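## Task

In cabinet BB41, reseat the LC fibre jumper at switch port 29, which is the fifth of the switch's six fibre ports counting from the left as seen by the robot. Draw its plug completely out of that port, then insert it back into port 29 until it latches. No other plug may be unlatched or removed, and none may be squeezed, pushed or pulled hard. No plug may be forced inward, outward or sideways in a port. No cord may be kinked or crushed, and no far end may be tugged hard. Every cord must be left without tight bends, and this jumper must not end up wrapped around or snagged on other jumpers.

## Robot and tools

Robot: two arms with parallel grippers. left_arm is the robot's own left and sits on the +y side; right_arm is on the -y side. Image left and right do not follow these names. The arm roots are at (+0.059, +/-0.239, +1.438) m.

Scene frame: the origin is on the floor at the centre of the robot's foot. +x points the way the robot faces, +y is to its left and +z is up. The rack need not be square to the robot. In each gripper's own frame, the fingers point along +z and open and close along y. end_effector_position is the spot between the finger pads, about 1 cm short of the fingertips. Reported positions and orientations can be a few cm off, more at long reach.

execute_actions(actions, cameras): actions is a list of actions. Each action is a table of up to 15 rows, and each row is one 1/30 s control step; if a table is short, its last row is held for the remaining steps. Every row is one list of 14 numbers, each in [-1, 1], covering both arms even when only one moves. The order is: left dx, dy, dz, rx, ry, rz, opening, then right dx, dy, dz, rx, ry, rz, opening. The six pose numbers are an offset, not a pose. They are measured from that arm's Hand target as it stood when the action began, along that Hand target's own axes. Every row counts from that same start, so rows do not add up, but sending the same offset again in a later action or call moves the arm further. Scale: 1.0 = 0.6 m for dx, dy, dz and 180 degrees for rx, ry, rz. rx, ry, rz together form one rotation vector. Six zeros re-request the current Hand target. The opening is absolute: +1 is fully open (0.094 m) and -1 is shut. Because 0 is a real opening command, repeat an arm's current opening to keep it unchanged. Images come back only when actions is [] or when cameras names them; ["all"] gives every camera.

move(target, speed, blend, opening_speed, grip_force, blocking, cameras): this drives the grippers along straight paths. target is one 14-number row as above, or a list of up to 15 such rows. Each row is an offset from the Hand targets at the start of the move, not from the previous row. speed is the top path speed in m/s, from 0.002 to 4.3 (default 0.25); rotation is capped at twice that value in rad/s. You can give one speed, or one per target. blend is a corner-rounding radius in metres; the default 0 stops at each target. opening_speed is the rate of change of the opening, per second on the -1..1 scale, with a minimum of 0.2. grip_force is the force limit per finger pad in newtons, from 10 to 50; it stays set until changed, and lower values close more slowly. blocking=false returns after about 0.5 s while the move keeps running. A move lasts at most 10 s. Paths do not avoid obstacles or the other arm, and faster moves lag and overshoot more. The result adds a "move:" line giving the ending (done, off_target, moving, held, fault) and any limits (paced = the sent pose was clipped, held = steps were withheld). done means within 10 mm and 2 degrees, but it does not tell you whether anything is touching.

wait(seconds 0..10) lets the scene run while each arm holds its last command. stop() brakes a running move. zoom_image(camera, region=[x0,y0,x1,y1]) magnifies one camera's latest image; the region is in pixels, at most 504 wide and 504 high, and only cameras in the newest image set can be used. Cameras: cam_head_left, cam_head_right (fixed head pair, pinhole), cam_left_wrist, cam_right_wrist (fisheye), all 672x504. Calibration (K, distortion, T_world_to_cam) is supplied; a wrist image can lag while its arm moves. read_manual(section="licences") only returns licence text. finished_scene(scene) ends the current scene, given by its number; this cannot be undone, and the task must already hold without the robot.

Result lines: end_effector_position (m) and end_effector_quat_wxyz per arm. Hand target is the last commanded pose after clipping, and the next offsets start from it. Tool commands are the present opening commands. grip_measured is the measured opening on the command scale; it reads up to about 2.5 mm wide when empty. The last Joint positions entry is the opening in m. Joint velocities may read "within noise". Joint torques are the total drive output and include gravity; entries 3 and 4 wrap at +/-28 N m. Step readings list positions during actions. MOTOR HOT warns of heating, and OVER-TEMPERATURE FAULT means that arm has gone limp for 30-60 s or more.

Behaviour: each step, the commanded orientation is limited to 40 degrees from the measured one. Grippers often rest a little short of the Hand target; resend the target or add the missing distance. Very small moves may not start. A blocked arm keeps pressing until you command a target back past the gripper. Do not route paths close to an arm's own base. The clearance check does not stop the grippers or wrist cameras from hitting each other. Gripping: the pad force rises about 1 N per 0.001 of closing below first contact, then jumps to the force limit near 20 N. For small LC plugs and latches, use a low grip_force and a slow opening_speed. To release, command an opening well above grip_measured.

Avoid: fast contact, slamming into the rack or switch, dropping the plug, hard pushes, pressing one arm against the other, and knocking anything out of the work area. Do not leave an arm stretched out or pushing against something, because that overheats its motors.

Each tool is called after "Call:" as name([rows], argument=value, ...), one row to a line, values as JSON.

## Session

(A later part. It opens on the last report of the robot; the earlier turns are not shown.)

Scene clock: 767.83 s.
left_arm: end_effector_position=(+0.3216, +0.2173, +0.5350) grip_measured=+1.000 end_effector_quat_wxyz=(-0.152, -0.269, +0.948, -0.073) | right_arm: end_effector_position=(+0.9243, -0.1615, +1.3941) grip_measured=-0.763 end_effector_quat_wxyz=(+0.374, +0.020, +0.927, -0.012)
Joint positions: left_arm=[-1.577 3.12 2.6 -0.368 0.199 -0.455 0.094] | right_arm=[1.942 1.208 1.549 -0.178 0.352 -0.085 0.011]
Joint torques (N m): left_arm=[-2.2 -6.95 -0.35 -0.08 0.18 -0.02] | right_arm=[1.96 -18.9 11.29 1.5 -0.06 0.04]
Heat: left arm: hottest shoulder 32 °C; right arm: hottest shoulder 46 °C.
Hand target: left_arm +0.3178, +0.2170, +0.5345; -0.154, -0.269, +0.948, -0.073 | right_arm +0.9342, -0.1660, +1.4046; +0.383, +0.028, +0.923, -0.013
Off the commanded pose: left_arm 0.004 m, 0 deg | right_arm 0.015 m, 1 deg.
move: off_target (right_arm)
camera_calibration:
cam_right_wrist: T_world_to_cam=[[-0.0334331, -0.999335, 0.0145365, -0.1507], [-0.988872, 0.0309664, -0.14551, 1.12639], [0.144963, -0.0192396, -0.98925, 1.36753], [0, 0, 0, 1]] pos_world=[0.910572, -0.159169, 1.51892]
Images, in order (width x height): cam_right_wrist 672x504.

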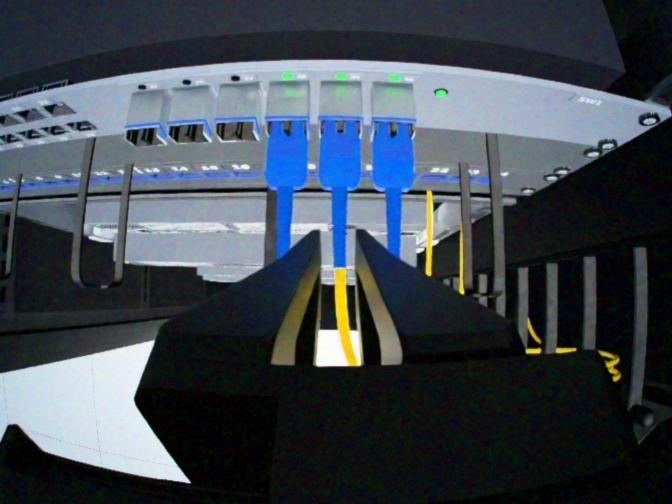

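Call:
move([
  [0,0,0,0,0,0,1, 0,0,-0.05,0,0,0,-0.76],
  [0,0,0,0,0,0,1, 0,0,-0.167,0,0,0,-0.76],
  [0,0,0,0,0,0,1, 0.104,-0.012,-0.211,0.188,-0.202,-0.474,-0.064],
], cameras=["cam_right_wrist","cam_head_left"], speed=[0.05,0.12,0.2], blend=[0.01,0.02,0])

Scene clock: 790.83 s.
left_arm: end_effector_position=(+0.3216, +0.2173, +0.5350) grip_measured=+1.000 end_effector_quat_wxyz=(-0.152, -0.269, +0.948, -0.073) | right_arm: end_effector_position=(+0.8000, -0.1623, +1.4491) grip_measured=-0.067 end_effector_quat_wxyz=(+0.492, -0.493, +0.515, -0.499)
Joint positions: left_arm=[-1.577 3.12 2.6 -0.368 0.199 -0.455 0.094] | right_arm=[1.95 1.133 0.873 1.219 0.176 -1.866 0.044]
Joint torques (N m): left_arm=[-2.32 -7.12 -0.4 -0.1 0.22 0.01] | right_arm=[1.61 -13.57 5.03 2.74 -0.44 -0.03]
Heat: left arm: hottest shoulder 32 °C; right arm: hottest shoulder 44 °C.
Hand target: left_arm +0.3178, +0.2170, +0.5345; -0.154, -0.269, +0.948, -0.073 | right_arm +0.8004, -0.1649, +1.4499; +0.492, -0.492, +0.509, -0.507
Off the commanded pose: left_arm 0.004 m, 0 deg | right_arm 0.003 m, 1 deg.
move: done
camera_calibration:
cam_right_wrist: T_world_to_cam=[[0.0201565, -0.00112952, 0.999796, -1.46502], [-0.604978, -0.796162, 0.0112973, 0.342872], [0.795987, -0.605082, -0.0167312, -0.585263], [0, 0, 0, 1]] pos_world=[0.702821, -0.0828053, 1.45106]
Images, in order (width x height): cam_head_left 672x504, cam_right_wrist 672x504.

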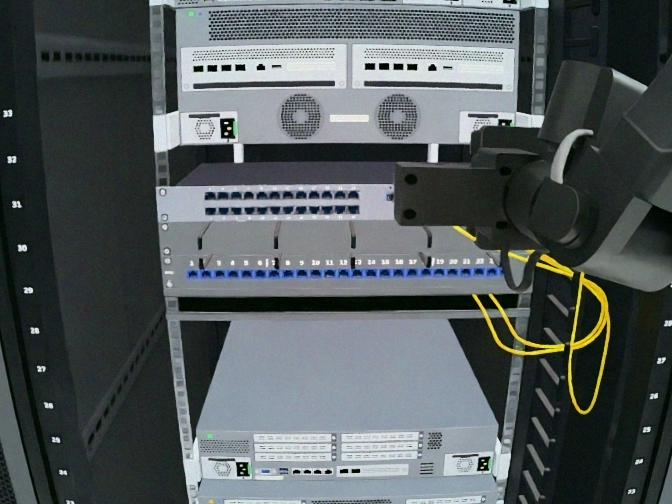

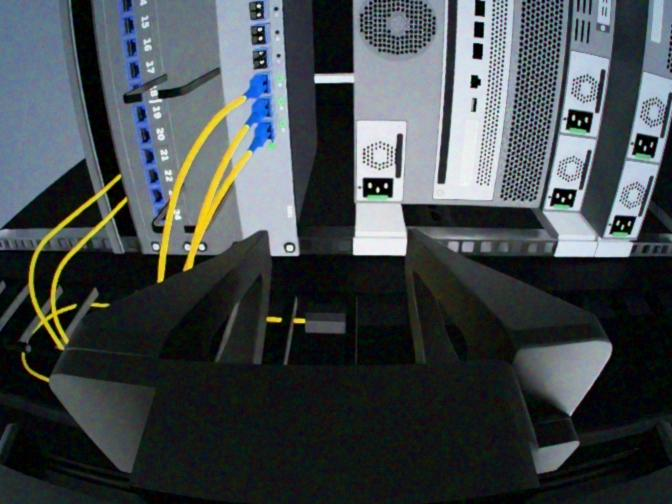

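Call:
zoom_image(camera="cam_right_wrist", region=[130, 40, 330, 300])

Call:
zoom_image(camera="cam_right_wrist", region=[210, 50, 310, 170])

Scaled by 1.938 from the camera's 672x504 image, which has a finer 960x720 frame.

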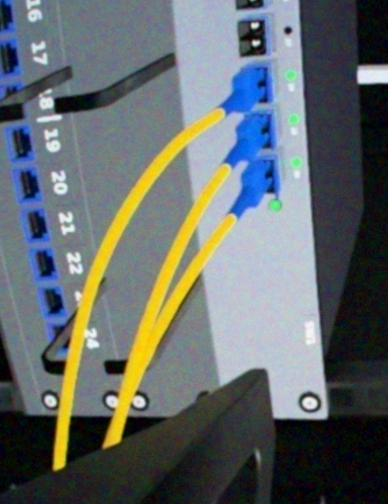

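Scaled by 4.200 from the camera's 672x504 image, which has a finer 960x720 frame.

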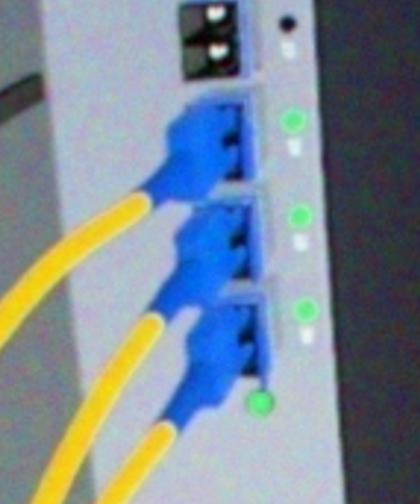

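Call:
move(target=[0,0,0,0,0,0,1, 0,0.082,0.03,0,0,0,-0.064], cameras=["cam_right_wrist","cam_head_left"], speed=0.12)

Call:
zoom_image(camera="cam_right_wrist", region=[130, 50, 430, 290])

Scene clock: 813.07 s.
left_arm: end_effector_position=(+0.3216, +0.2173, +0.5350) grip_measured=+1.000 end_effector_quat_wxyz=(-0.152, -0.269, +0.948, -0.073) | right_arm: end_effector_position=(+0.8072, -0.1606, +1.3867) grip_measured=-0.066 end_effector_quat_wxyz=(+0.480, -0.509, +0.515, -0.495)
Joint positions: left_arm=[-1.577 3.12 2.6 -0.368 0.199 -0.455 0.094] | right_arm=[1.903 1.283 0.925 1.279 0.15 -1.846 0.044]
Joint torques (N m): left_arm=[-2.32 -7.18 -0.38 -0.02 0.22 0] | right_arm=[1.9 -14.86 6.53 2.67 -0.44 0.18]
Heat: left arm: hottest shoulder 32 °C; right arm: hottest shoulder 43 °C.
Hand target: left_arm +0.3178, +0.2170, +0.5345; -0.154, -0.269, +0.948, -0.073 | right_arm +0.8183, -0.1655, +1.4006; +0.492, -0.492, +0.509, -0.507
Off the commanded pose: left_arm 0.004 m, 0 deg | right_arm 0.018 m, 3 deg.
move: off_target (right_arm)
camera_calibration:
cam_right_wrist: T_world_to_cam=[[0.0518732, 0.0223265, 0.998404, -1.42271], [-0.597175, -0.800618, 0.0489304, 0.290083], [0.800432, -0.59876, -0.0281978, -0.577758], [0, 0, 0, 1]] pos_world=[0.709487, -0.0819286, 1.38995]
Images, in order (width x height): cam_head_left 672x504, cam_right_wrist 672x504.

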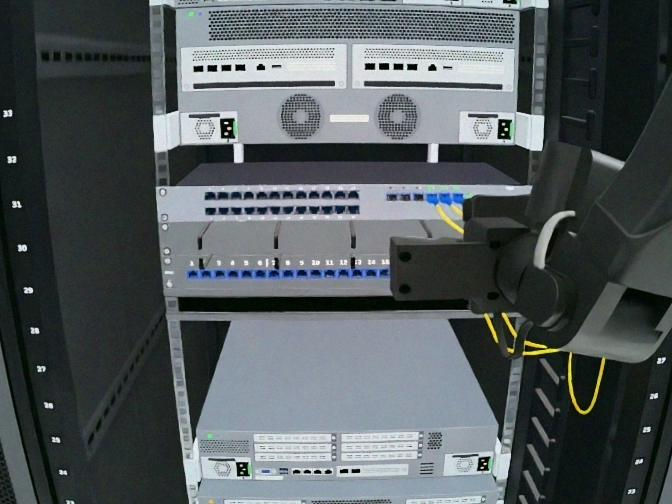

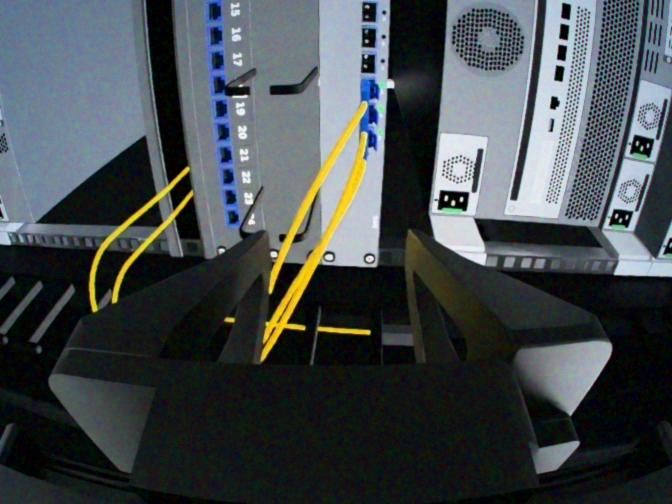

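Scaled by 1.680 from the camera's 672x504 image, which has a finer 960x720 frame.

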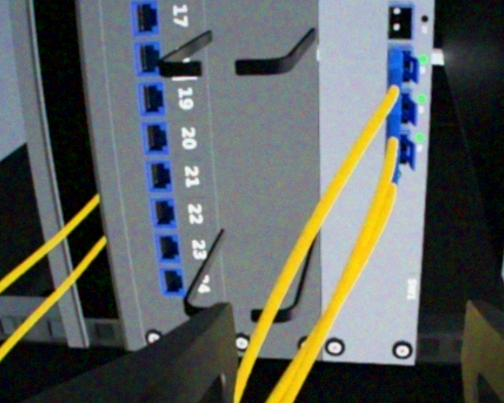

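Call:
move(target=[0,0,0,0,0,0,1, -0.0047,-0.0222,0.088,0.0156,0.004,0,-0.1], cameras=["cam_right_wrist","cam_head_left"], speed=0.08)

Call:
zoom_image(camera="cam_right_wrist", region=[200, 40, 440, 320])

Scene clock: 843.17 s.
left_arm: end_effector_position=(+0.3216, +0.2173, +0.5350) grip_measured=+1.000 end_effector_quat_wxyz=(-0.152, -0.269, +0.948, -0.073) | right_arm: end_effector_position=(+0.8595, -0.1613, +1.4079) grip_measured=-0.098 end_effector_quat_wxyz=(+0.496, -0.483, +0.503, -0.517)
Joint positions: left_arm=[-1.577 3.12 2.6 -0.368 0.199 -0.455 0.094] | right_arm=[1.9 1.325 1.083 1.24 0.147 -1.846 0.042]
Joint torques (N m): left_arm=[-2.32 -7.3 -0.31 -0.08 0.2 0] | right_arm=[2.08 -15.97 7.99 1.76 -0.42 0.13]
Heat: left arm: hottest shoulder 32 °C; right arm: hottest shoulder 41 °C.
Hand target: left_arm +0.3178, +0.2170, +0.5345; -0.154, -0.269, +0.948, -0.073 | right_arm +0.8711, -0.1644, +1.4136; +0.500, -0.476, +0.500, -0.522
Off the commanded pose: left_arm 0.004 m, 0 deg | right_arm 0.013 m, 1 deg.
move: off_target (right_arm)
camera_calibration:
cam_right_wrist: T_world_to_cam=[[-0.0227158, 0.0151402, 0.999627, -1.38538], [-0.614663, -0.788788, -0.00202091, 0.408457], [0.788463, -0.614479, 0.0272241, -0.689665], [0, 0, 0, 1]] pos_world=[0.763368, -0.080624, 1.40446]
Images, in order (width x height): cam_head_left 672x504, cam_right_wrist 672x504.

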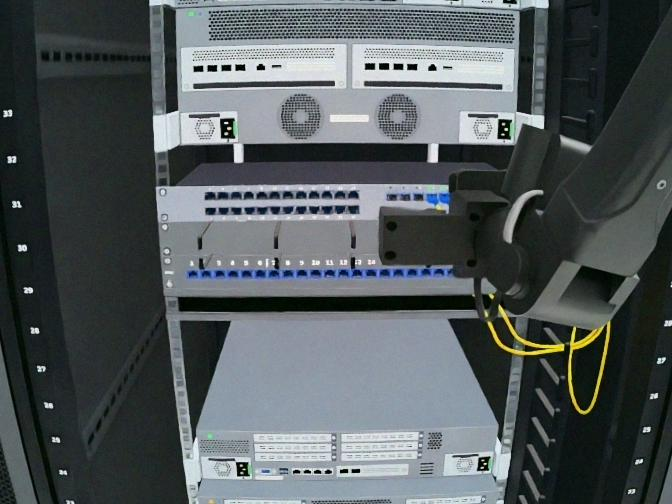

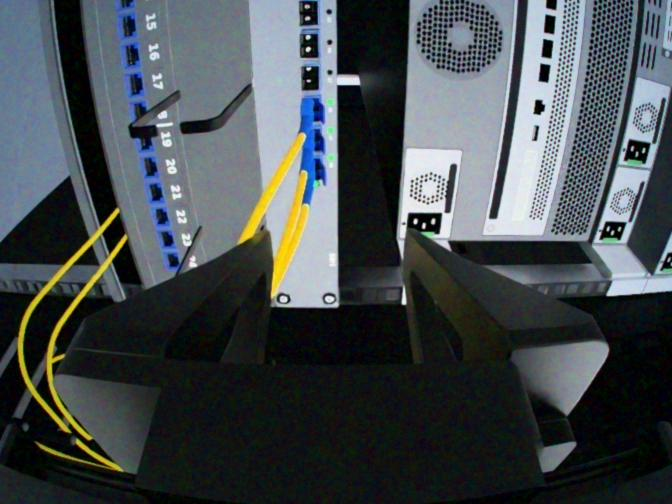

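Scaled by 1.800 from the camera's 672x504 image, which has a finer 960x720 frame.

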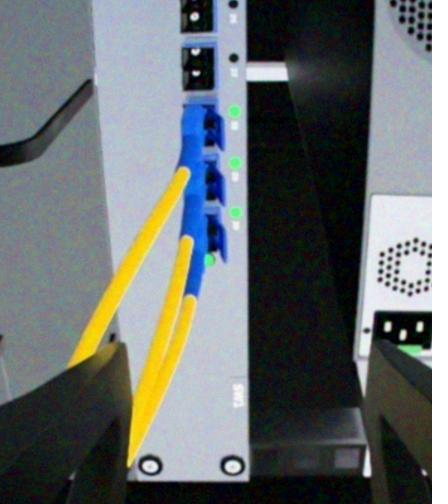

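Call:
move(target=[0,0,0,0,0,0,1, -0.003,0.0165,0.076,-0.006,0,0,-0.1], cameras=["cam_right_wrist","cam_head_left"], speed=0.06)

Call:
zoom_image(camera="cam_right_wrist", region=[220, 80, 420, 320])

Scene clock: 866.00 s.
left_arm: end_effector_position=(+0.3216, +0.2173, +0.5350) grip_measured=+1.000 end_effector_quat_wxyz=(-0.152, -0.269, +0.948, -0.073) | right_arm: end_effector_position=(+0.9045, -0.1610, +1.3978) grip_measured=-0.098 end_effector_quat_wxyz=(+0.489, -0.490, +0.508, -0.512)
Joint positions: left_arm=[-1.577 3.12 2.6 -0.368 0.199 -0.455 0.094] | right_arm=[1.884 1.383 1.229 1.128 0.144 -1.834 0.042]
Joint torques (N m): left_arm=[-2.26 -7.18 -0.35 -0.13 0.22 0.02] | right_arm=[2.26 -17.44 9.02 1.85 -0.42 0.15]
Heat: left arm: hottest shoulder 32 °C; right arm: hottest shoulder 41 °C.
Hand target: left_arm +0.3178, +0.2170, +0.5345; -0.154, -0.269, +0.948, -0.073 | right_arm +0.9172, -0.1647, +1.4060; +0.496, -0.481, +0.505, -0.518
Off the commanded pose: left_arm 0.004 m, 0 deg | right_arm 0.015 m, 1 deg.
move: off_target (right_arm)
camera_calibration:
cam_right_wrist: T_world_to_cam=[[-0.0000361519, 0.0189326, 0.999821, -1.39446], [-0.61412, -0.789072, 0.0149196, 0.412064], [0.789213, -0.614009, 0.0116554, -0.703534], [0, 0, 0, 1]] pos_world=[0.808245, -0.0804278, 1.39626]
Images, in order (width x height): cam_head_left 672x504, cam_right_wrist 672x504.

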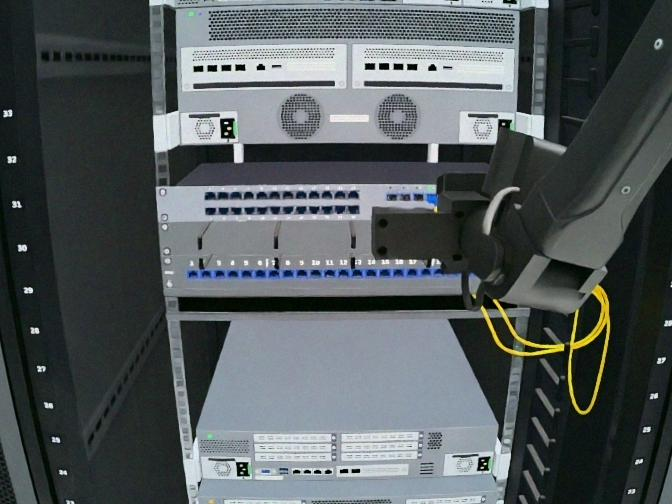

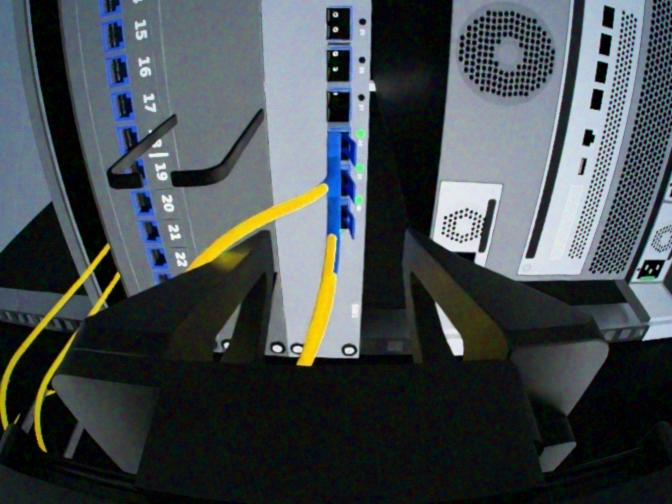

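Scaled by 2.100 from the camera's 672x504 image, which has a finer 960x720 frame.

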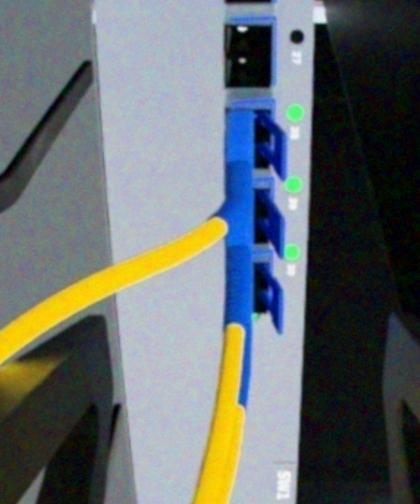

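Call:
move([
  [0,0,0,0,0,0,1, 0,0,-0.12,0,0,0,-0.1],
  [0,0,0,0,0,0,1, 0,0,-0.121,0,0,0,0.95],
], cameras=["cam_right_wrist"], speed=0.1)

Call:
zoom_image(camera="cam_right_wrist", region=[120, 80, 420, 320])

Scene clock: 907.73 s.
left_arm: end_effector_position=(+0.3216, +0.2173, +0.5350) grip_measured=+1.000 end_effector_quat_wxyz=(-0.152, -0.269, +0.948, -0.073) | right_arm: end_effector_position=(+0.8421, -0.1604, +1.3811) grip_measured=+0.947 end_effector_quat_wxyz=(+0.486, -0.496, +0.512, -0.506)
Joint positions: left_arm=[-1.577 3.12 2.6 -0.368 0.199 -0.455 0.094] | right_arm=[1.892 1.349 1.042 1.263 0.15 -1.837 0.091]
Joint torques (N m): left_arm=[-2.37 -7 -0.43 -0.05 0.2 -0.03] | right_arm=[3.43 -18.32 4.45 2.82 -0.12 -0.02]
Heat: left arm: hottest shoulder 31 °C; right arm: hottest shoulder 41 °C.
Hand target: left_arm +0.3178, +0.2170, +0.5345; -0.154, -0.269, +0.948, -0.073 | right_arm +0.8448, -0.1614, +1.4041; +0.496, -0.481, +0.505, -0.518
Off the commanded pose: left_arm 0.004 m, 0 deg | right_arm 0.023 m, 3 deg.
move: off_target (right_arm); target 2's new opening was sent with right_arm's hand 0.023 m and 3 deg from that target
camera_calibration:
cam_right_wrist: T_world_to_cam=[[0.0190557, 0.016679, 0.999679, -1.39398], [-0.610981, -0.791255, 0.024848, 0.357834], [0.791416, -0.611258, -0.00488732, -0.632324], [0, 0, 0, 1]] pos_world=[0.745624, -0.080125, 1.38156]
Images, in order (width x height): cam_right_wrist 672x504.

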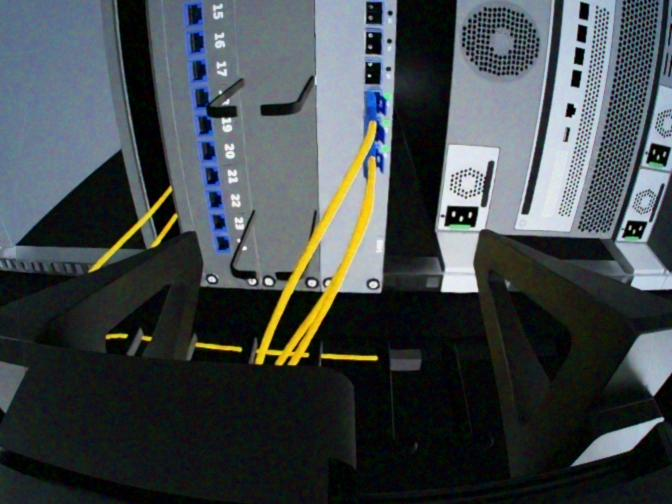

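Scaled by 1.680 from the camera's 672x504 image, which has a finer 960x720 frame.

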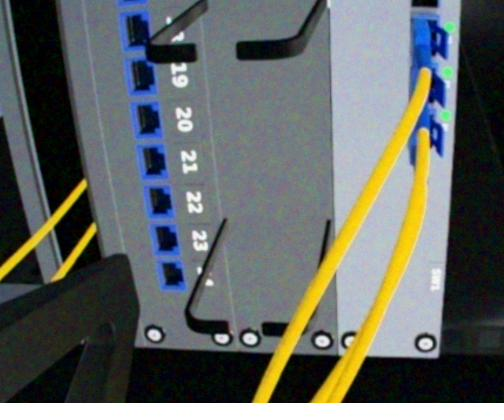

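Call:
move(target=[0,0,0,0,0,0,1, 0,0.001,0.1135,0.017,0,0,0.95], cameras=["cam_right_wrist"], speed=0.06)

Call:
zoom_image(camera="cam_right_wrist", region=[120, 80, 420, 380])

Scene clock: 919.57 s.
left_arm: end_effector_position=(+0.3216, +0.2173, +0.5350) grip_measured=+1.000 end_effector_quat_wxyz=(-0.152, -0.269, +0.948, -0.073) | right_arm: end_effector_position=(+0.9009, -0.1610, +1.3983) grip_measured=+0.948 end_effector_quat_wxyz=(+0.503, -0.476, +0.494, -0.526)
Joint positions: left_arm=[-1.577 3.12 2.6 -0.368 0.199 -0.455 0.094] | right_arm=[1.88 1.409 1.229 1.208 0.128 -1.837 0.092]
Joint torques (N m): left_arm=[-2.49 -6.95 -0.34 -0.1 0.18 -0.01] | right_arm=[2.26 -17.38 8.65 1.8 -0.41 0.16]
Heat: left arm: hottest shoulder 31 °C; right arm: hottest shoulder 41 °C.
Hand target: left_arm +0.3178, +0.2170, +0.5345; -0.154, -0.269, +0.948, -0.073 | right_arm +0.9127, -0.1645, +1.4052; +0.508, -0.468, +0.491, -0.531
Off the commanded pose: left_arm 0.004 m, 0 deg | right_arm 0.014 m, 1 deg.
move: off_target (right_arm)
camera_calibration:
cam_right_wrist: T_world_to_cam=[[-0.0551643, 0.0196425, 0.998284, -1.34299], [-0.614379, -0.788796, -0.0184295, 0.456855], [0.78708, -0.614341, 0.0555813, -0.760284], [0, 0, 0, 1]] pos_world=[0.805002, -0.0803286, 1.39137]
Images, in order (width x height): cam_right_wrist 672x504.

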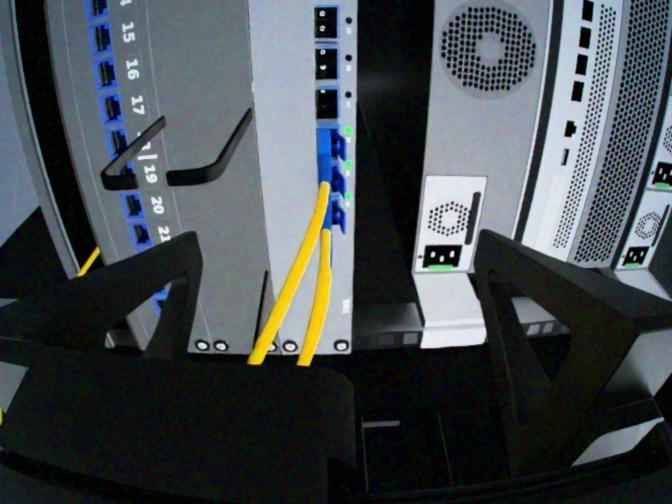

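Scaled by 1.680 from the camera's 672x504 image, which has a finer 960x720 frame.

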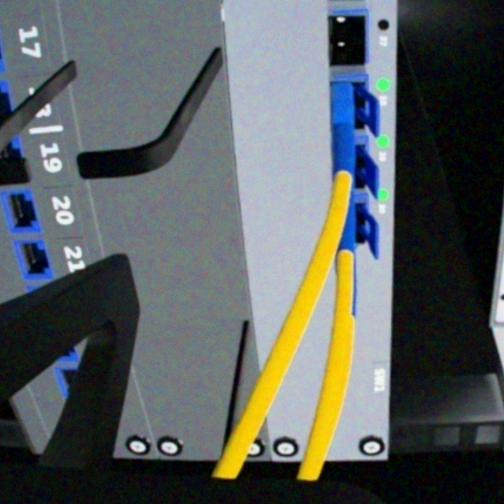

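Call:
move([
  [0,0,0,0,0,0,1, 0.001,0,0.025,0.003,0,0,0.95],
  [0,0,0,0,0,0,1, 0.001,0,0.025,0.003,0,0,-0.45],
], cameras=["cam_right_wrist"], speed=0.04, opening_speed=0.5)

Call:
zoom_image(camera="cam_right_wrist", region=[200, 100, 460, 370])

Scene clock: 935.67 s.
left_arm: end_effector_position=(+0.3216, +0.2173, +0.5350) grip_measured=+1.000 end_effector_quat_wxyz=(-0.152, -0.269, +0.948, -0.073) | right_arm: end_effector_position=(+0.9153, -0.1618, +1.3979) grip_measured=-0.447 end_effector_quat_wxyz=(+0.505, -0.475, +0.492, -0.528)
Joint positions: left_arm=[-1.577 3.12 2.6 -0.368 0.199 -0.455 0.094] | right_arm=[1.874 1.43 1.279 1.184 0.123 -1.833 0.026]
Joint torques (N m): left_arm=[-2.26 -7.3 -0.29 -0.02 0.21 -0.01] | right_arm=[2.32 -17.79 9.13 1.83 -0.4 0.18]
Heat: left arm: hottest shoulder 31 °C; right arm: hottest shoulder 41 °C.
Hand target: left_arm +0.3178, +0.2170, +0.5345; -0.154, -0.269, +0.948, -0.073 | right_arm +0.9276, -0.1658, +1.4066; +0.511, -0.465, +0.488, -0.533
Off the commanded pose: left_arm 0.004 m, 0 deg | right_arm 0.015 m, 2 deg.
move: off_target (right_arm); target 2's new opening was sent with right_arm's hand 0.015 m and 1 deg from that target
camera_calibration:
cam_right_wrist: T_world_to_cam=[[-0.0617715, 0.0205986, 0.997878, -1.33503], [-0.613868, -0.78911, -0.0217111, 0.469032], [0.786988, -0.613906, 0.0613893, -0.780001], [0, 0, 0, 1]] pos_world=[0.819309, -0.0812296, 1.39027]
Images, in order (width x height): cam_right_wrist 672x504.

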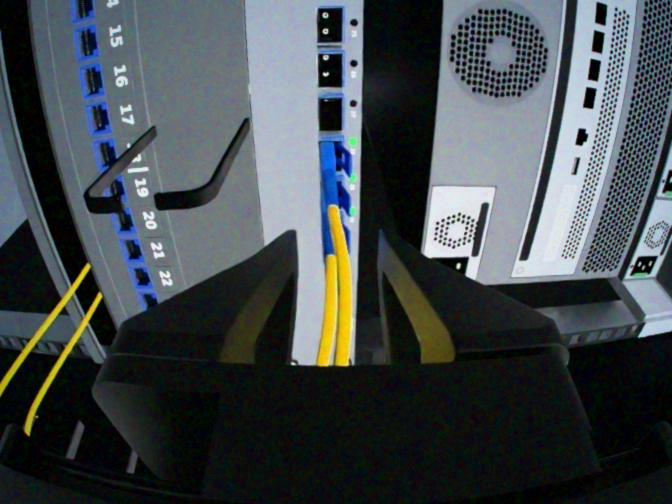

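Scaled by 1.867 from the camera's 672x504 image, which has a finer 960x720 frame.

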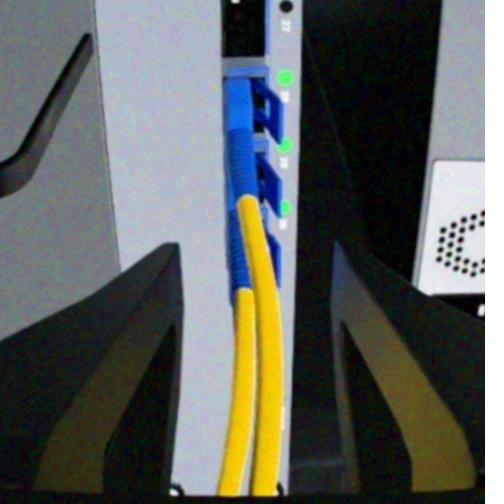

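Call:
move(target=[0,0,0,0,0,0,1, -0.0007,-0.0013,0.033,0,0,0,-0.596], cameras=["cam_right_wrist"], speed=0.04, opening_speed=0.5)

Call:
zoom_image(camera="cam_right_wrist", region=[250, 130, 430, 330])

Scene clock: 964.63 s.
left_arm: end_effector_position=(+0.3216, +0.2173, +0.5350) grip_measured=+1.000 end_effector_quat_wxyz=(-0.152, -0.269, +0.948, -0.073) | right_arm: end_effector_position=(+0.9341, -0.1620, +1.3982) grip_measured=-0.594 end_effector_quat_wxyz=(+0.503, -0.476, +0.492, -0.527)
Joint positions: left_arm=[-1.577 3.12 2.6 -0.368 0.199 -0.455 0.094] | right_arm=[1.87 1.449 1.341 1.137 0.121 -1.83 0.019]
Joint torques (N m): left_arm=[-2.43 -7.24 -0.31 -0.01 0.19 0.01] | right_arm=[2.43 -18.14 9.7 1.83 -0.43 0.16]
Heat: left arm: hottest shoulder 31 °C; right arm: hottest elbow 44 °C.
Hand target: left_arm +0.3178, +0.2170, +0.5345; -0.154, -0.269, +0.948, -0.073 | right_arm +0.9473, -0.1662, +1.4091; +0.511, -0.465, +0.488, -0.533
Off the commanded pose: left_arm 0.004 m, 0 deg | right_arm 0.018 m, 2 deg.
move: off_target (right_arm)
camera_calibration:
cam_right_wrist: T_world_to_cam=[[-0.0579593, 0.0213953, 0.99809, -1.33789], [-0.613685, -0.789329, -0.0187166, 0.476011], [0.78742, -0.613598, 0.0588789, -0.79186], [0, 0, 0, 1]] pos_world=[0.838105, -0.0815303, 1.39087]
Images, in order (width x height): cam_right_wrist 672x504.

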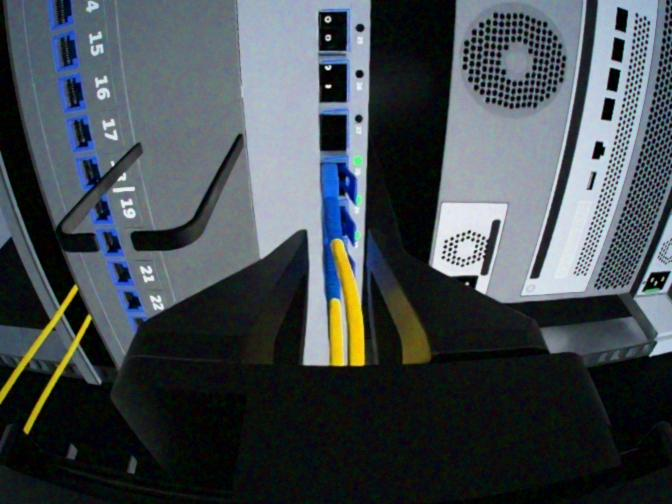

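Scaled by 2.520 from the camera's 672x504 image, which has a finer 960x720 frame.

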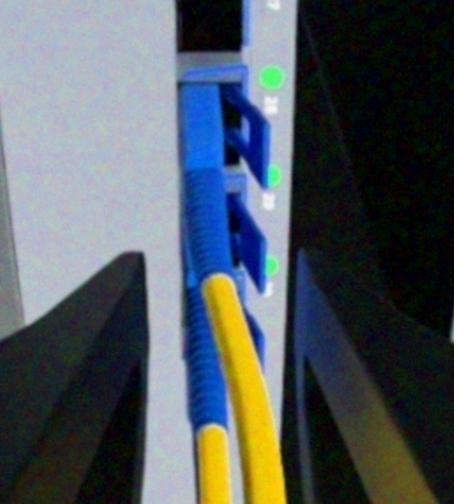

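Call:
move(target=[0,0,0,0,0,0,1, 0,-0.0014,0.0245,0,0,0,-0.596], cameras=["cam_right_wrist"], speed=0.03)

Call:
zoom_image(camera="cam_right_wrist", region=[260, 160, 410, 330])

Scene clock: 978.30 s.
left_arm: end_effector_position=(+0.3216, +0.2173, +0.5350) grip_measured=+1.000 end_effector_quat_wxyz=(-0.152, -0.269, +0.948, -0.073) | right_arm: end_effector_position=(+0.9478, -0.1624, +1.3990) grip_measured=-0.594 end_effector_quat_wxyz=(+0.503, -0.477, +0.493, -0.526)
Joint positions: left_arm=[-1.577 3.12 2.6 -0.368 0.199 -0.455 0.094] | right_arm=[1.867 1.464 1.388 1.102 0.12 -1.827 0.019]
Joint torques (N m): left_arm=[-2.2 -7.41 -0.42 0.05 0.19 -0.01] | right_arm=[2.2 -18.78 10.22 1.78 -0.45 0.16]
Heat: left arm: hottest shoulder 31 °C; right arm: hottest shoulder 44 °C.
Hand target: left_arm +0.3178, +0.2170, +0.5345; -0.154, -0.269, +0.948, -0.073 | right_arm +0.9618, -0.1669, +1.4113; +0.511, -0.465, +0.488, -0.533
Off the commanded pose: left_arm 0.004 m, 0 deg | right_arm 0.019 m, 2 deg.
move: off_target (right_arm)
camera_calibration:
cam_right_wrist: T_world_to_cam=[[-0.055636, 0.0215983, 0.998217, -1.34013], [-0.61363, -0.789408, -0.0171205, 0.481921], [0.787631, -0.613489, 0.0571729, -0.800679], [0, 0, 0, 1]] pos_world=[0.851802, -0.0818305, 1.39177]
Images, in order (width x height): cam_right_wrist 672x504.

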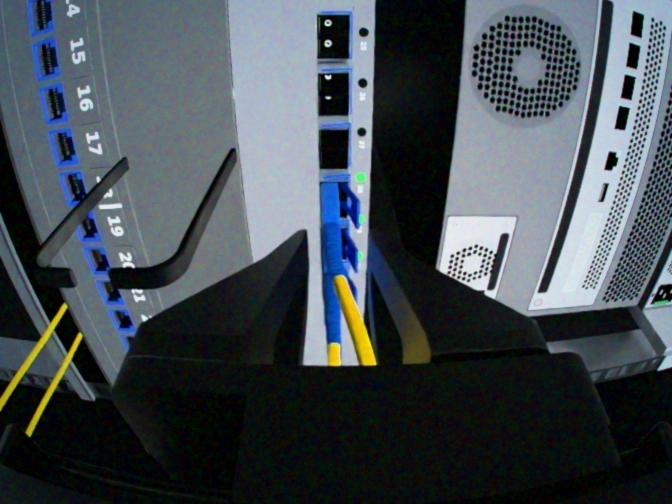

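Scaled by 2.965 from the camera's 672x504 image, which has a finer 960x720 frame.

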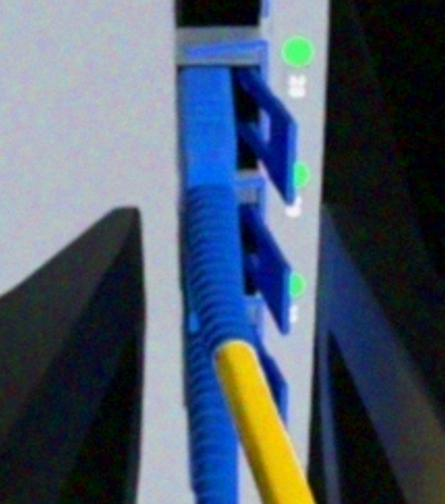

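Call:
move(target=[0,0,0,0,0,0,1, 0,0,0,0,0,0,-0.8], cameras=["cam_right_wrist"], speed=0.03, grip_force=20, opening_speed=0.2)

Call:
zoom_image(camera="cam_right_wrist", region=[260, 160, 410, 330])

Scene clock: 1000.87 s.
left_arm: end_effector_position=(+0.3216, +0.2173, +0.5350) grip_measured=+1.000 end_effector_quat_wxyz=(-0.152, -0.269, +0.948, -0.073) | right_arm: end_effector_position=(+0.9483, -0.1623, +1.3986) grip_measured=-0.796 end_effector_quat_wxyz=(+0.503, -0.477, +0.493, -0.526)
Joint positions: left_arm=[-1.577 3.12 2.6 -0.368 0.199 -0.455 0.094] | right_arm=[1.866 1.465 1.39 1.101 0.119 -1.826 0.01]
Joint torques (N m): left_arm=[-2.02 -6.89 -0.39 -0.1 0.21 0.01] | right_arm=[2.37 -19.14 10.07 1.81 -0.4 0.14]
Heat: left arm: hottest shoulder 31 °C; right arm: hottest shoulder 46 °C.
Hand target: left_arm +0.3178, +0.2170, +0.5345; -0.154, -0.269, +0.948, -0.073 | right_arm +0.9618, -0.1669, +1.4113; +0.511, -0.465, +0.488, -0.533
Off the commanded pose: left_arm 0.004 m, 0 deg | right_arm 0.019 m, 2 deg.
grip_force (N): 20, 20
move: off_target (right_arm)
camera_calibration:
cam_right_wrist: T_world_to_cam=[[-0.0554862, 0.0208007, 0.998243, -1.34013], [-0.613108, -0.789803, -0.0176215, 0.482384], [0.788048, -0.613008, 0.0565762, -0.800468], [0, 0, 0, 1]] pos_world=[0.852202, -0.0818296, 1.39157]
Images, in order (width x height): cam_right_wrist 672x504.

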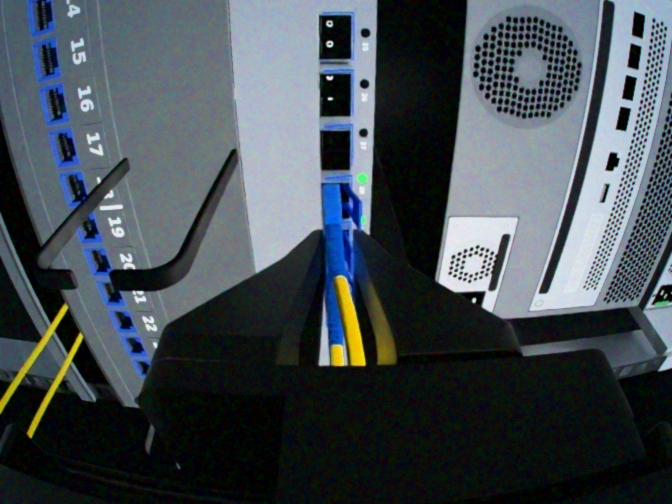

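Scaled by 2.965 from the camera's 672x504 image, which has a finer 960x720 frame.

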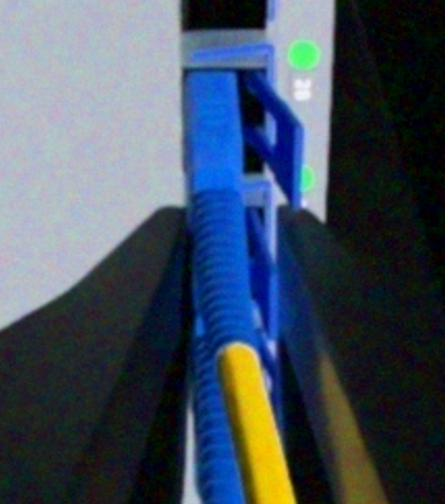

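Call:
move(target=[0,0,0,0,0,0,1, 0,0,0,0,0,0,-0.85], cameras=["cam_right_wrist"], speed=0.03, opening_speed=0.2)

Call:
zoom_image(camera="cam_right_wrist", region=[260, 160, 410, 330])

Scene clock: 1010.10 s.
left_arm: end_effector_position=(+0.3216, +0.2173, +0.5350) grip_measured=+1.000 end_effector_quat_wxyz=(-0.152, -0.269, +0.948, -0.073) | right_arm: end_effector_position=(+0.9482, -0.1625, +1.3975) grip_measured=-0.846 end_effector_quat_wxyz=(+0.503, -0.477, +0.493, -0.526)
Joint positions: left_arm=[-1.577 3.12 2.6 -0.368 0.199 -0.455 0.094] | right_arm=[1.866 1.466 1.39 1.1 0.119 -1.826 0.007]
Joint torques (N m): left_arm=[-2.43 -7.12 -0.32 -0.06 0.17 0] | right_arm=[2.49 -18.96 10.03 1.83 -0.4 0.15]
Heat: left arm: hottest shoulder 31 °C; right arm: hottest shoulder 46 °C.
Hand target: left_arm +0.3178, +0.2170, +0.5345; -0.154, -0.269, +0.948, -0.073 | right_arm +0.9618, -0.1671, +1.4113; +0.511, -0.465, +0.488, -0.533
Off the commanded pose: left_arm 0.004 m, 0 deg | right_arm 0.020 m, 2 deg.
grip_force (N): 20, 20
move: off_target (right_arm)
camera_calibration:
cam_right_wrist: T_world_to_cam=[[-0.05362, 0.0212382, 0.998336, -1.34082], [-0.613084, -0.789853, -0.0161254, 0.480041], [0.788196, -0.612928, 0.0553727, -0.7989], [0, 0, 0, 1]] pos_world=[0.8521, -0.08203, 1.39057]
Images, in order (width x height): cam_right_wrist 672x504.

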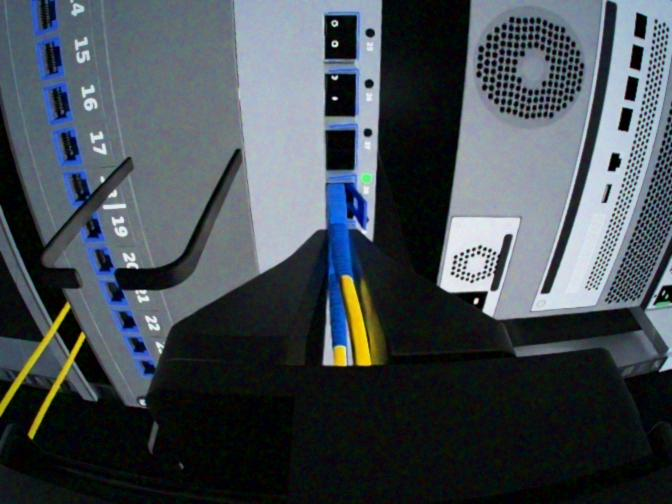

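Scaled by 2.965 from the camera's 672x504 image, which has a finer 960x720 frame.

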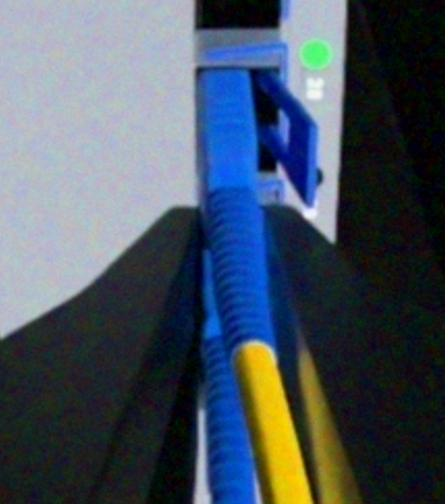

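Call:
move(target=[0,0,0,0,0,0,1, 0,-0.0008,-0.0083,0,0,0,-0.86], cameras=["cam_right_wrist","cam_head_right"], speed=0.02)

Call:
zoom_image(camera="cam_right_wrist", region=[260, 160, 410, 330])

Call:
zoom_image(camera="cam_head_right", region=[340, 150, 490, 260])

Scene clock: 1023.00 s.
left_arm: end_effector_position=(+0.3216, +0.2173, +0.5350) grip_measured=+1.000 end_effector_quat_wxyz=(-0.152, -0.269, +0.948, -0.073) | right_arm: end_effector_position=(+0.9482, -0.1625, +1.3975) grip_measured=-0.854 end_effector_quat_wxyz=(+0.503, -0.477, +0.493, -0.526)
Joint positions: left_arm=[-1.577 3.12 2.6 -0.368 0.199 -0.455 0.094] | right_arm=[1.866 1.466 1.39 1.1 0.119 -1.826 0.007]
Joint torques (N m): left_arm=[-2.43 -7.12 -0.32 -0.12 0.2 0.02] | right_arm=[2.55 -19.72 8.62 2.24 -0.36 0.16]
Heat: left arm: hottest shoulder 31 °C; right arm: hottest elbow 46 °C.
Hand target: left_arm +0.3178, +0.2170, +0.5345; -0.154, -0.269, +0.948, -0.073 | right_arm +0.9568, -0.1668, +1.4114; +0.511, -0.465, +0.488, -0.534
Off the commanded pose: left_arm 0.004 m, 0 deg | right_arm 0.017 m, 2 deg.
grip_force (N): 20, 20
move: off_target (right_arm)
camera_calibration:
cam_right_wrist: T_world_to_cam=[[-0.05362, 0.0212382, 0.998336, -1.34082], [-0.613084, -0.789853, -0.0161254, 0.480041], [0.788196, -0.612928, 0.0553727, -0.7989], [0, 0, 0, 1]] pos_world=[0.8521, -0.08203, 1.39057]
Images, in order (width x height): cam_head_right 672x504, cam_right_wrist 672x504.

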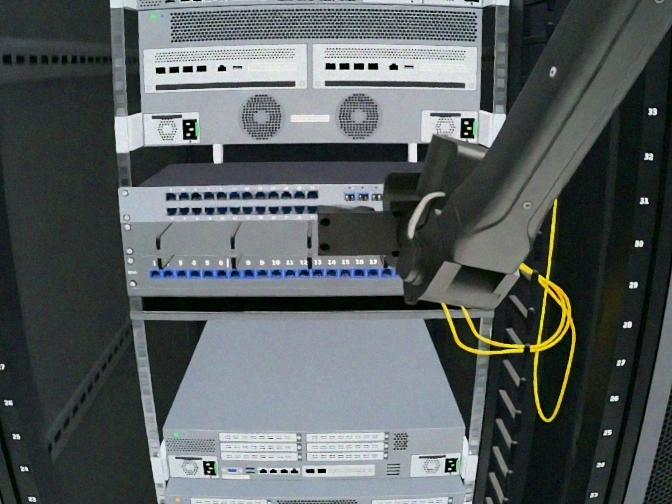

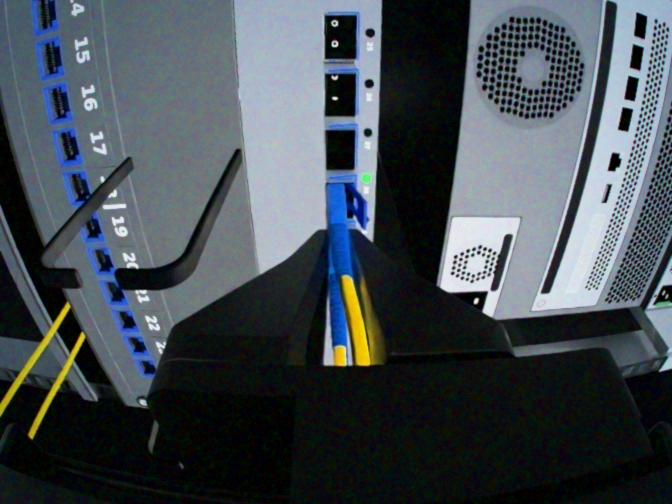

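Scaled by 2.965 from the camera's 672x504 image, which has a finer 960x720 frame.

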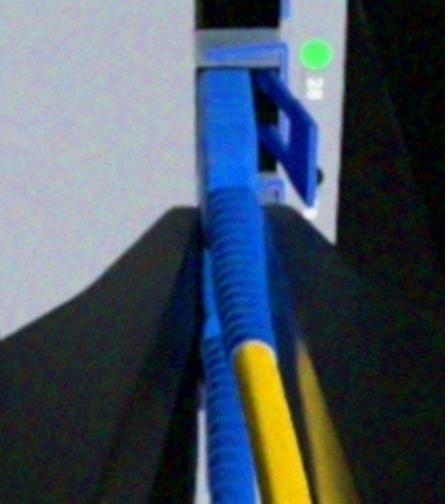

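Scaled by 3.360 from the camera's 672x504 image, which has a finer 960x720 frame.

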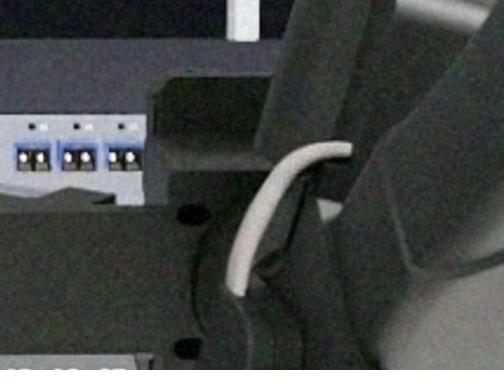

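Call:
move(target=[0,0,0,0,0,0,1, 0,-0.0008,-0.0083,0,0,0,-0.86], cameras=["cam_right_wrist"], speed=0.02)

Call:
zoom_image(camera="cam_right_wrist", region=[260, 160, 410, 330])

Scene clock: 1030.57 s.
left_arm: end_effector_position=(+0.3216, +0.2173, +0.5350) grip_measured=+1.000 end_effector_quat_wxyz=(-0.152, -0.269, +0.948, -0.073) | right_arm: end_effector_position=(+0.9482, -0.1625, +1.3975) grip_measured=-0.854 end_effector_quat_wxyz=(+0.503, -0.477, +0.493, -0.526)
Joint positions: left_arm=[-1.577 3.12 2.6 -0.368 0.199 -0.455 0.094] | right_arm=[1.866 1.466 1.39 1.1 0.119 -1.826 0.007]
Joint torques (N m): left_arm=[-2.08 -7.36 -0.4 0.03 0.2 0.02] | right_arm=[2.37 -20.01 7.21 2.71 -0.33 0.11]
Heat: left arm: hottest shoulder 31 °C; right arm: hottest elbow 46 °C.
Hand target: left_arm +0.3178, +0.2170, +0.5345; -0.154, -0.269, +0.948, -0.073 | right_arm +0.9518, -0.1666, +1.4114; +0.511, -0.465, +0.488, -0.534
Off the commanded pose: left_arm 0.004 m, 0 deg | right_arm 0.015 m, 2 deg.
grip_force (N): 20, 20
move: off_target (right_arm)
camera_calibration:
cam_right_wrist: T_world_to_cam=[[-0.05362, 0.0212382, 0.998336, -1.34082], [-0.613084, -0.789853, -0.0161254, 0.480041], [0.788196, -0.612928, 0.0553727, -0.7989], [0, 0, 0, 1]] pos_world=[0.8521, -0.08203, 1.39057]
Images, in order (width x height): cam_right_wrist 672x504.

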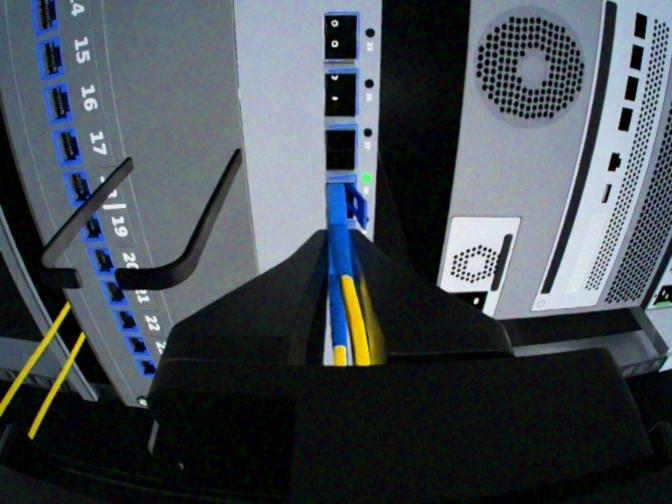

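Scaled by 2.965 from the camera's 672x504 image, which has a finer 960x720 frame.

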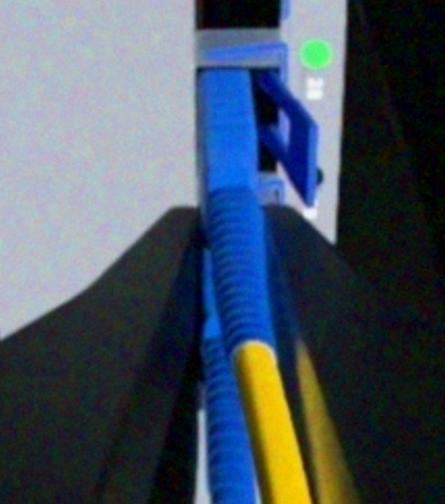

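Call:
move(target=[0,0,0,0,0,0,1, 0,-0.0008,-0.0083,0,0,0,-0.88], cameras=["cam_right_wrist"], speed=0.02)

Call:
zoom_image(camera="cam_right_wrist", region=[260, 160, 410, 330])

Scene clock: 1038.67 s.
left_arm: end_effector_position=(+0.3216, +0.2173, +0.5350) grip_measured=+1.000 end_effector_quat_wxyz=(-0.152, -0.269, +0.948, -0.073) | right_arm: end_effector_position=(+0.9470, -0.1625, +1.3968) grip_measured=-0.860 end_effector_quat_wxyz=(+0.503, -0.477, +0.493, -0.526)
Joint positions: left_arm=[-1.577 3.12 2.6 -0.368 0.199 -0.455 0.094] | right_arm=[1.866 1.466 1.386 1.104 0.119 -1.826 0.007]
Joint torques (N m): left_arm=[-2.55 -7.06 -0.36 -0.03 0.22 -0.02] | right_arm=[2.43 -20.31 6.05 2.93 -0.33 0.1]
Heat: left arm: hottest shoulder 31 °C; right arm: hottest elbow 45 °C.
Hand target: left_arm +0.3178, +0.2170, +0.5345; -0.154, -0.269, +0.948, -0.073 | right_arm +0.9468, -0.1664, +1.4114; +0.511, -0.465, +0.488, -0.534
Off the commanded pose: left_arm 0.004 m, 0 deg | right_arm 0.015 m, 2 deg.
grip_force (N): 20, 20
move: off_target (right_arm)
camera_calibration:
cam_right_wrist: T_world_to_cam=[[-0.053898, 0.0212116, 0.998321, -1.33993], [-0.613183, -0.789772, -0.0163244, 0.479662], [0.7881, -0.613034, 0.0555738, -0.798122], [0, 0, 0, 1]] pos_world=[0.8509, -0.08203, 1.38987]
Images, in order (width x height): cam_right_wrist 672x504.

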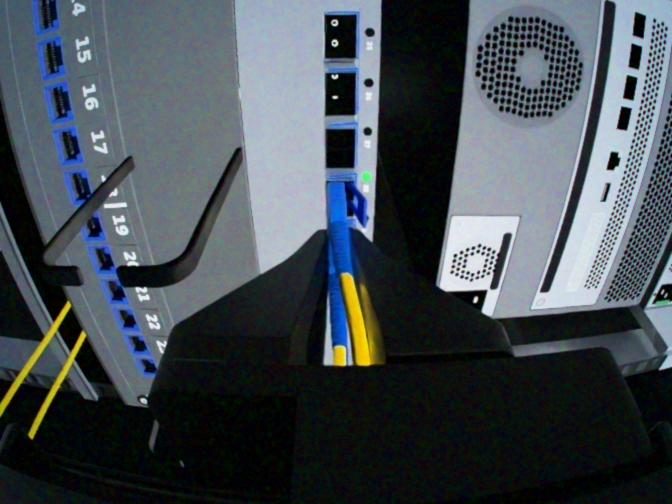

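Scaled by 2.965 from the camera's 672x504 image, which has a finer 960x720 frame.

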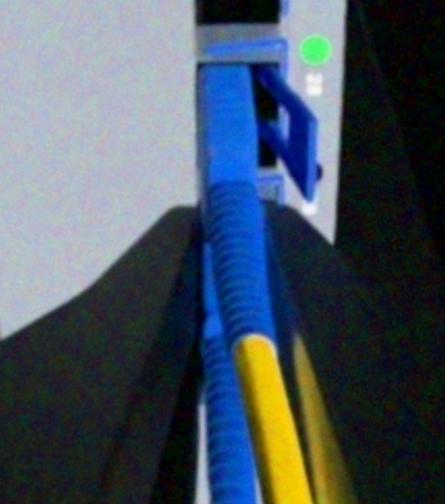

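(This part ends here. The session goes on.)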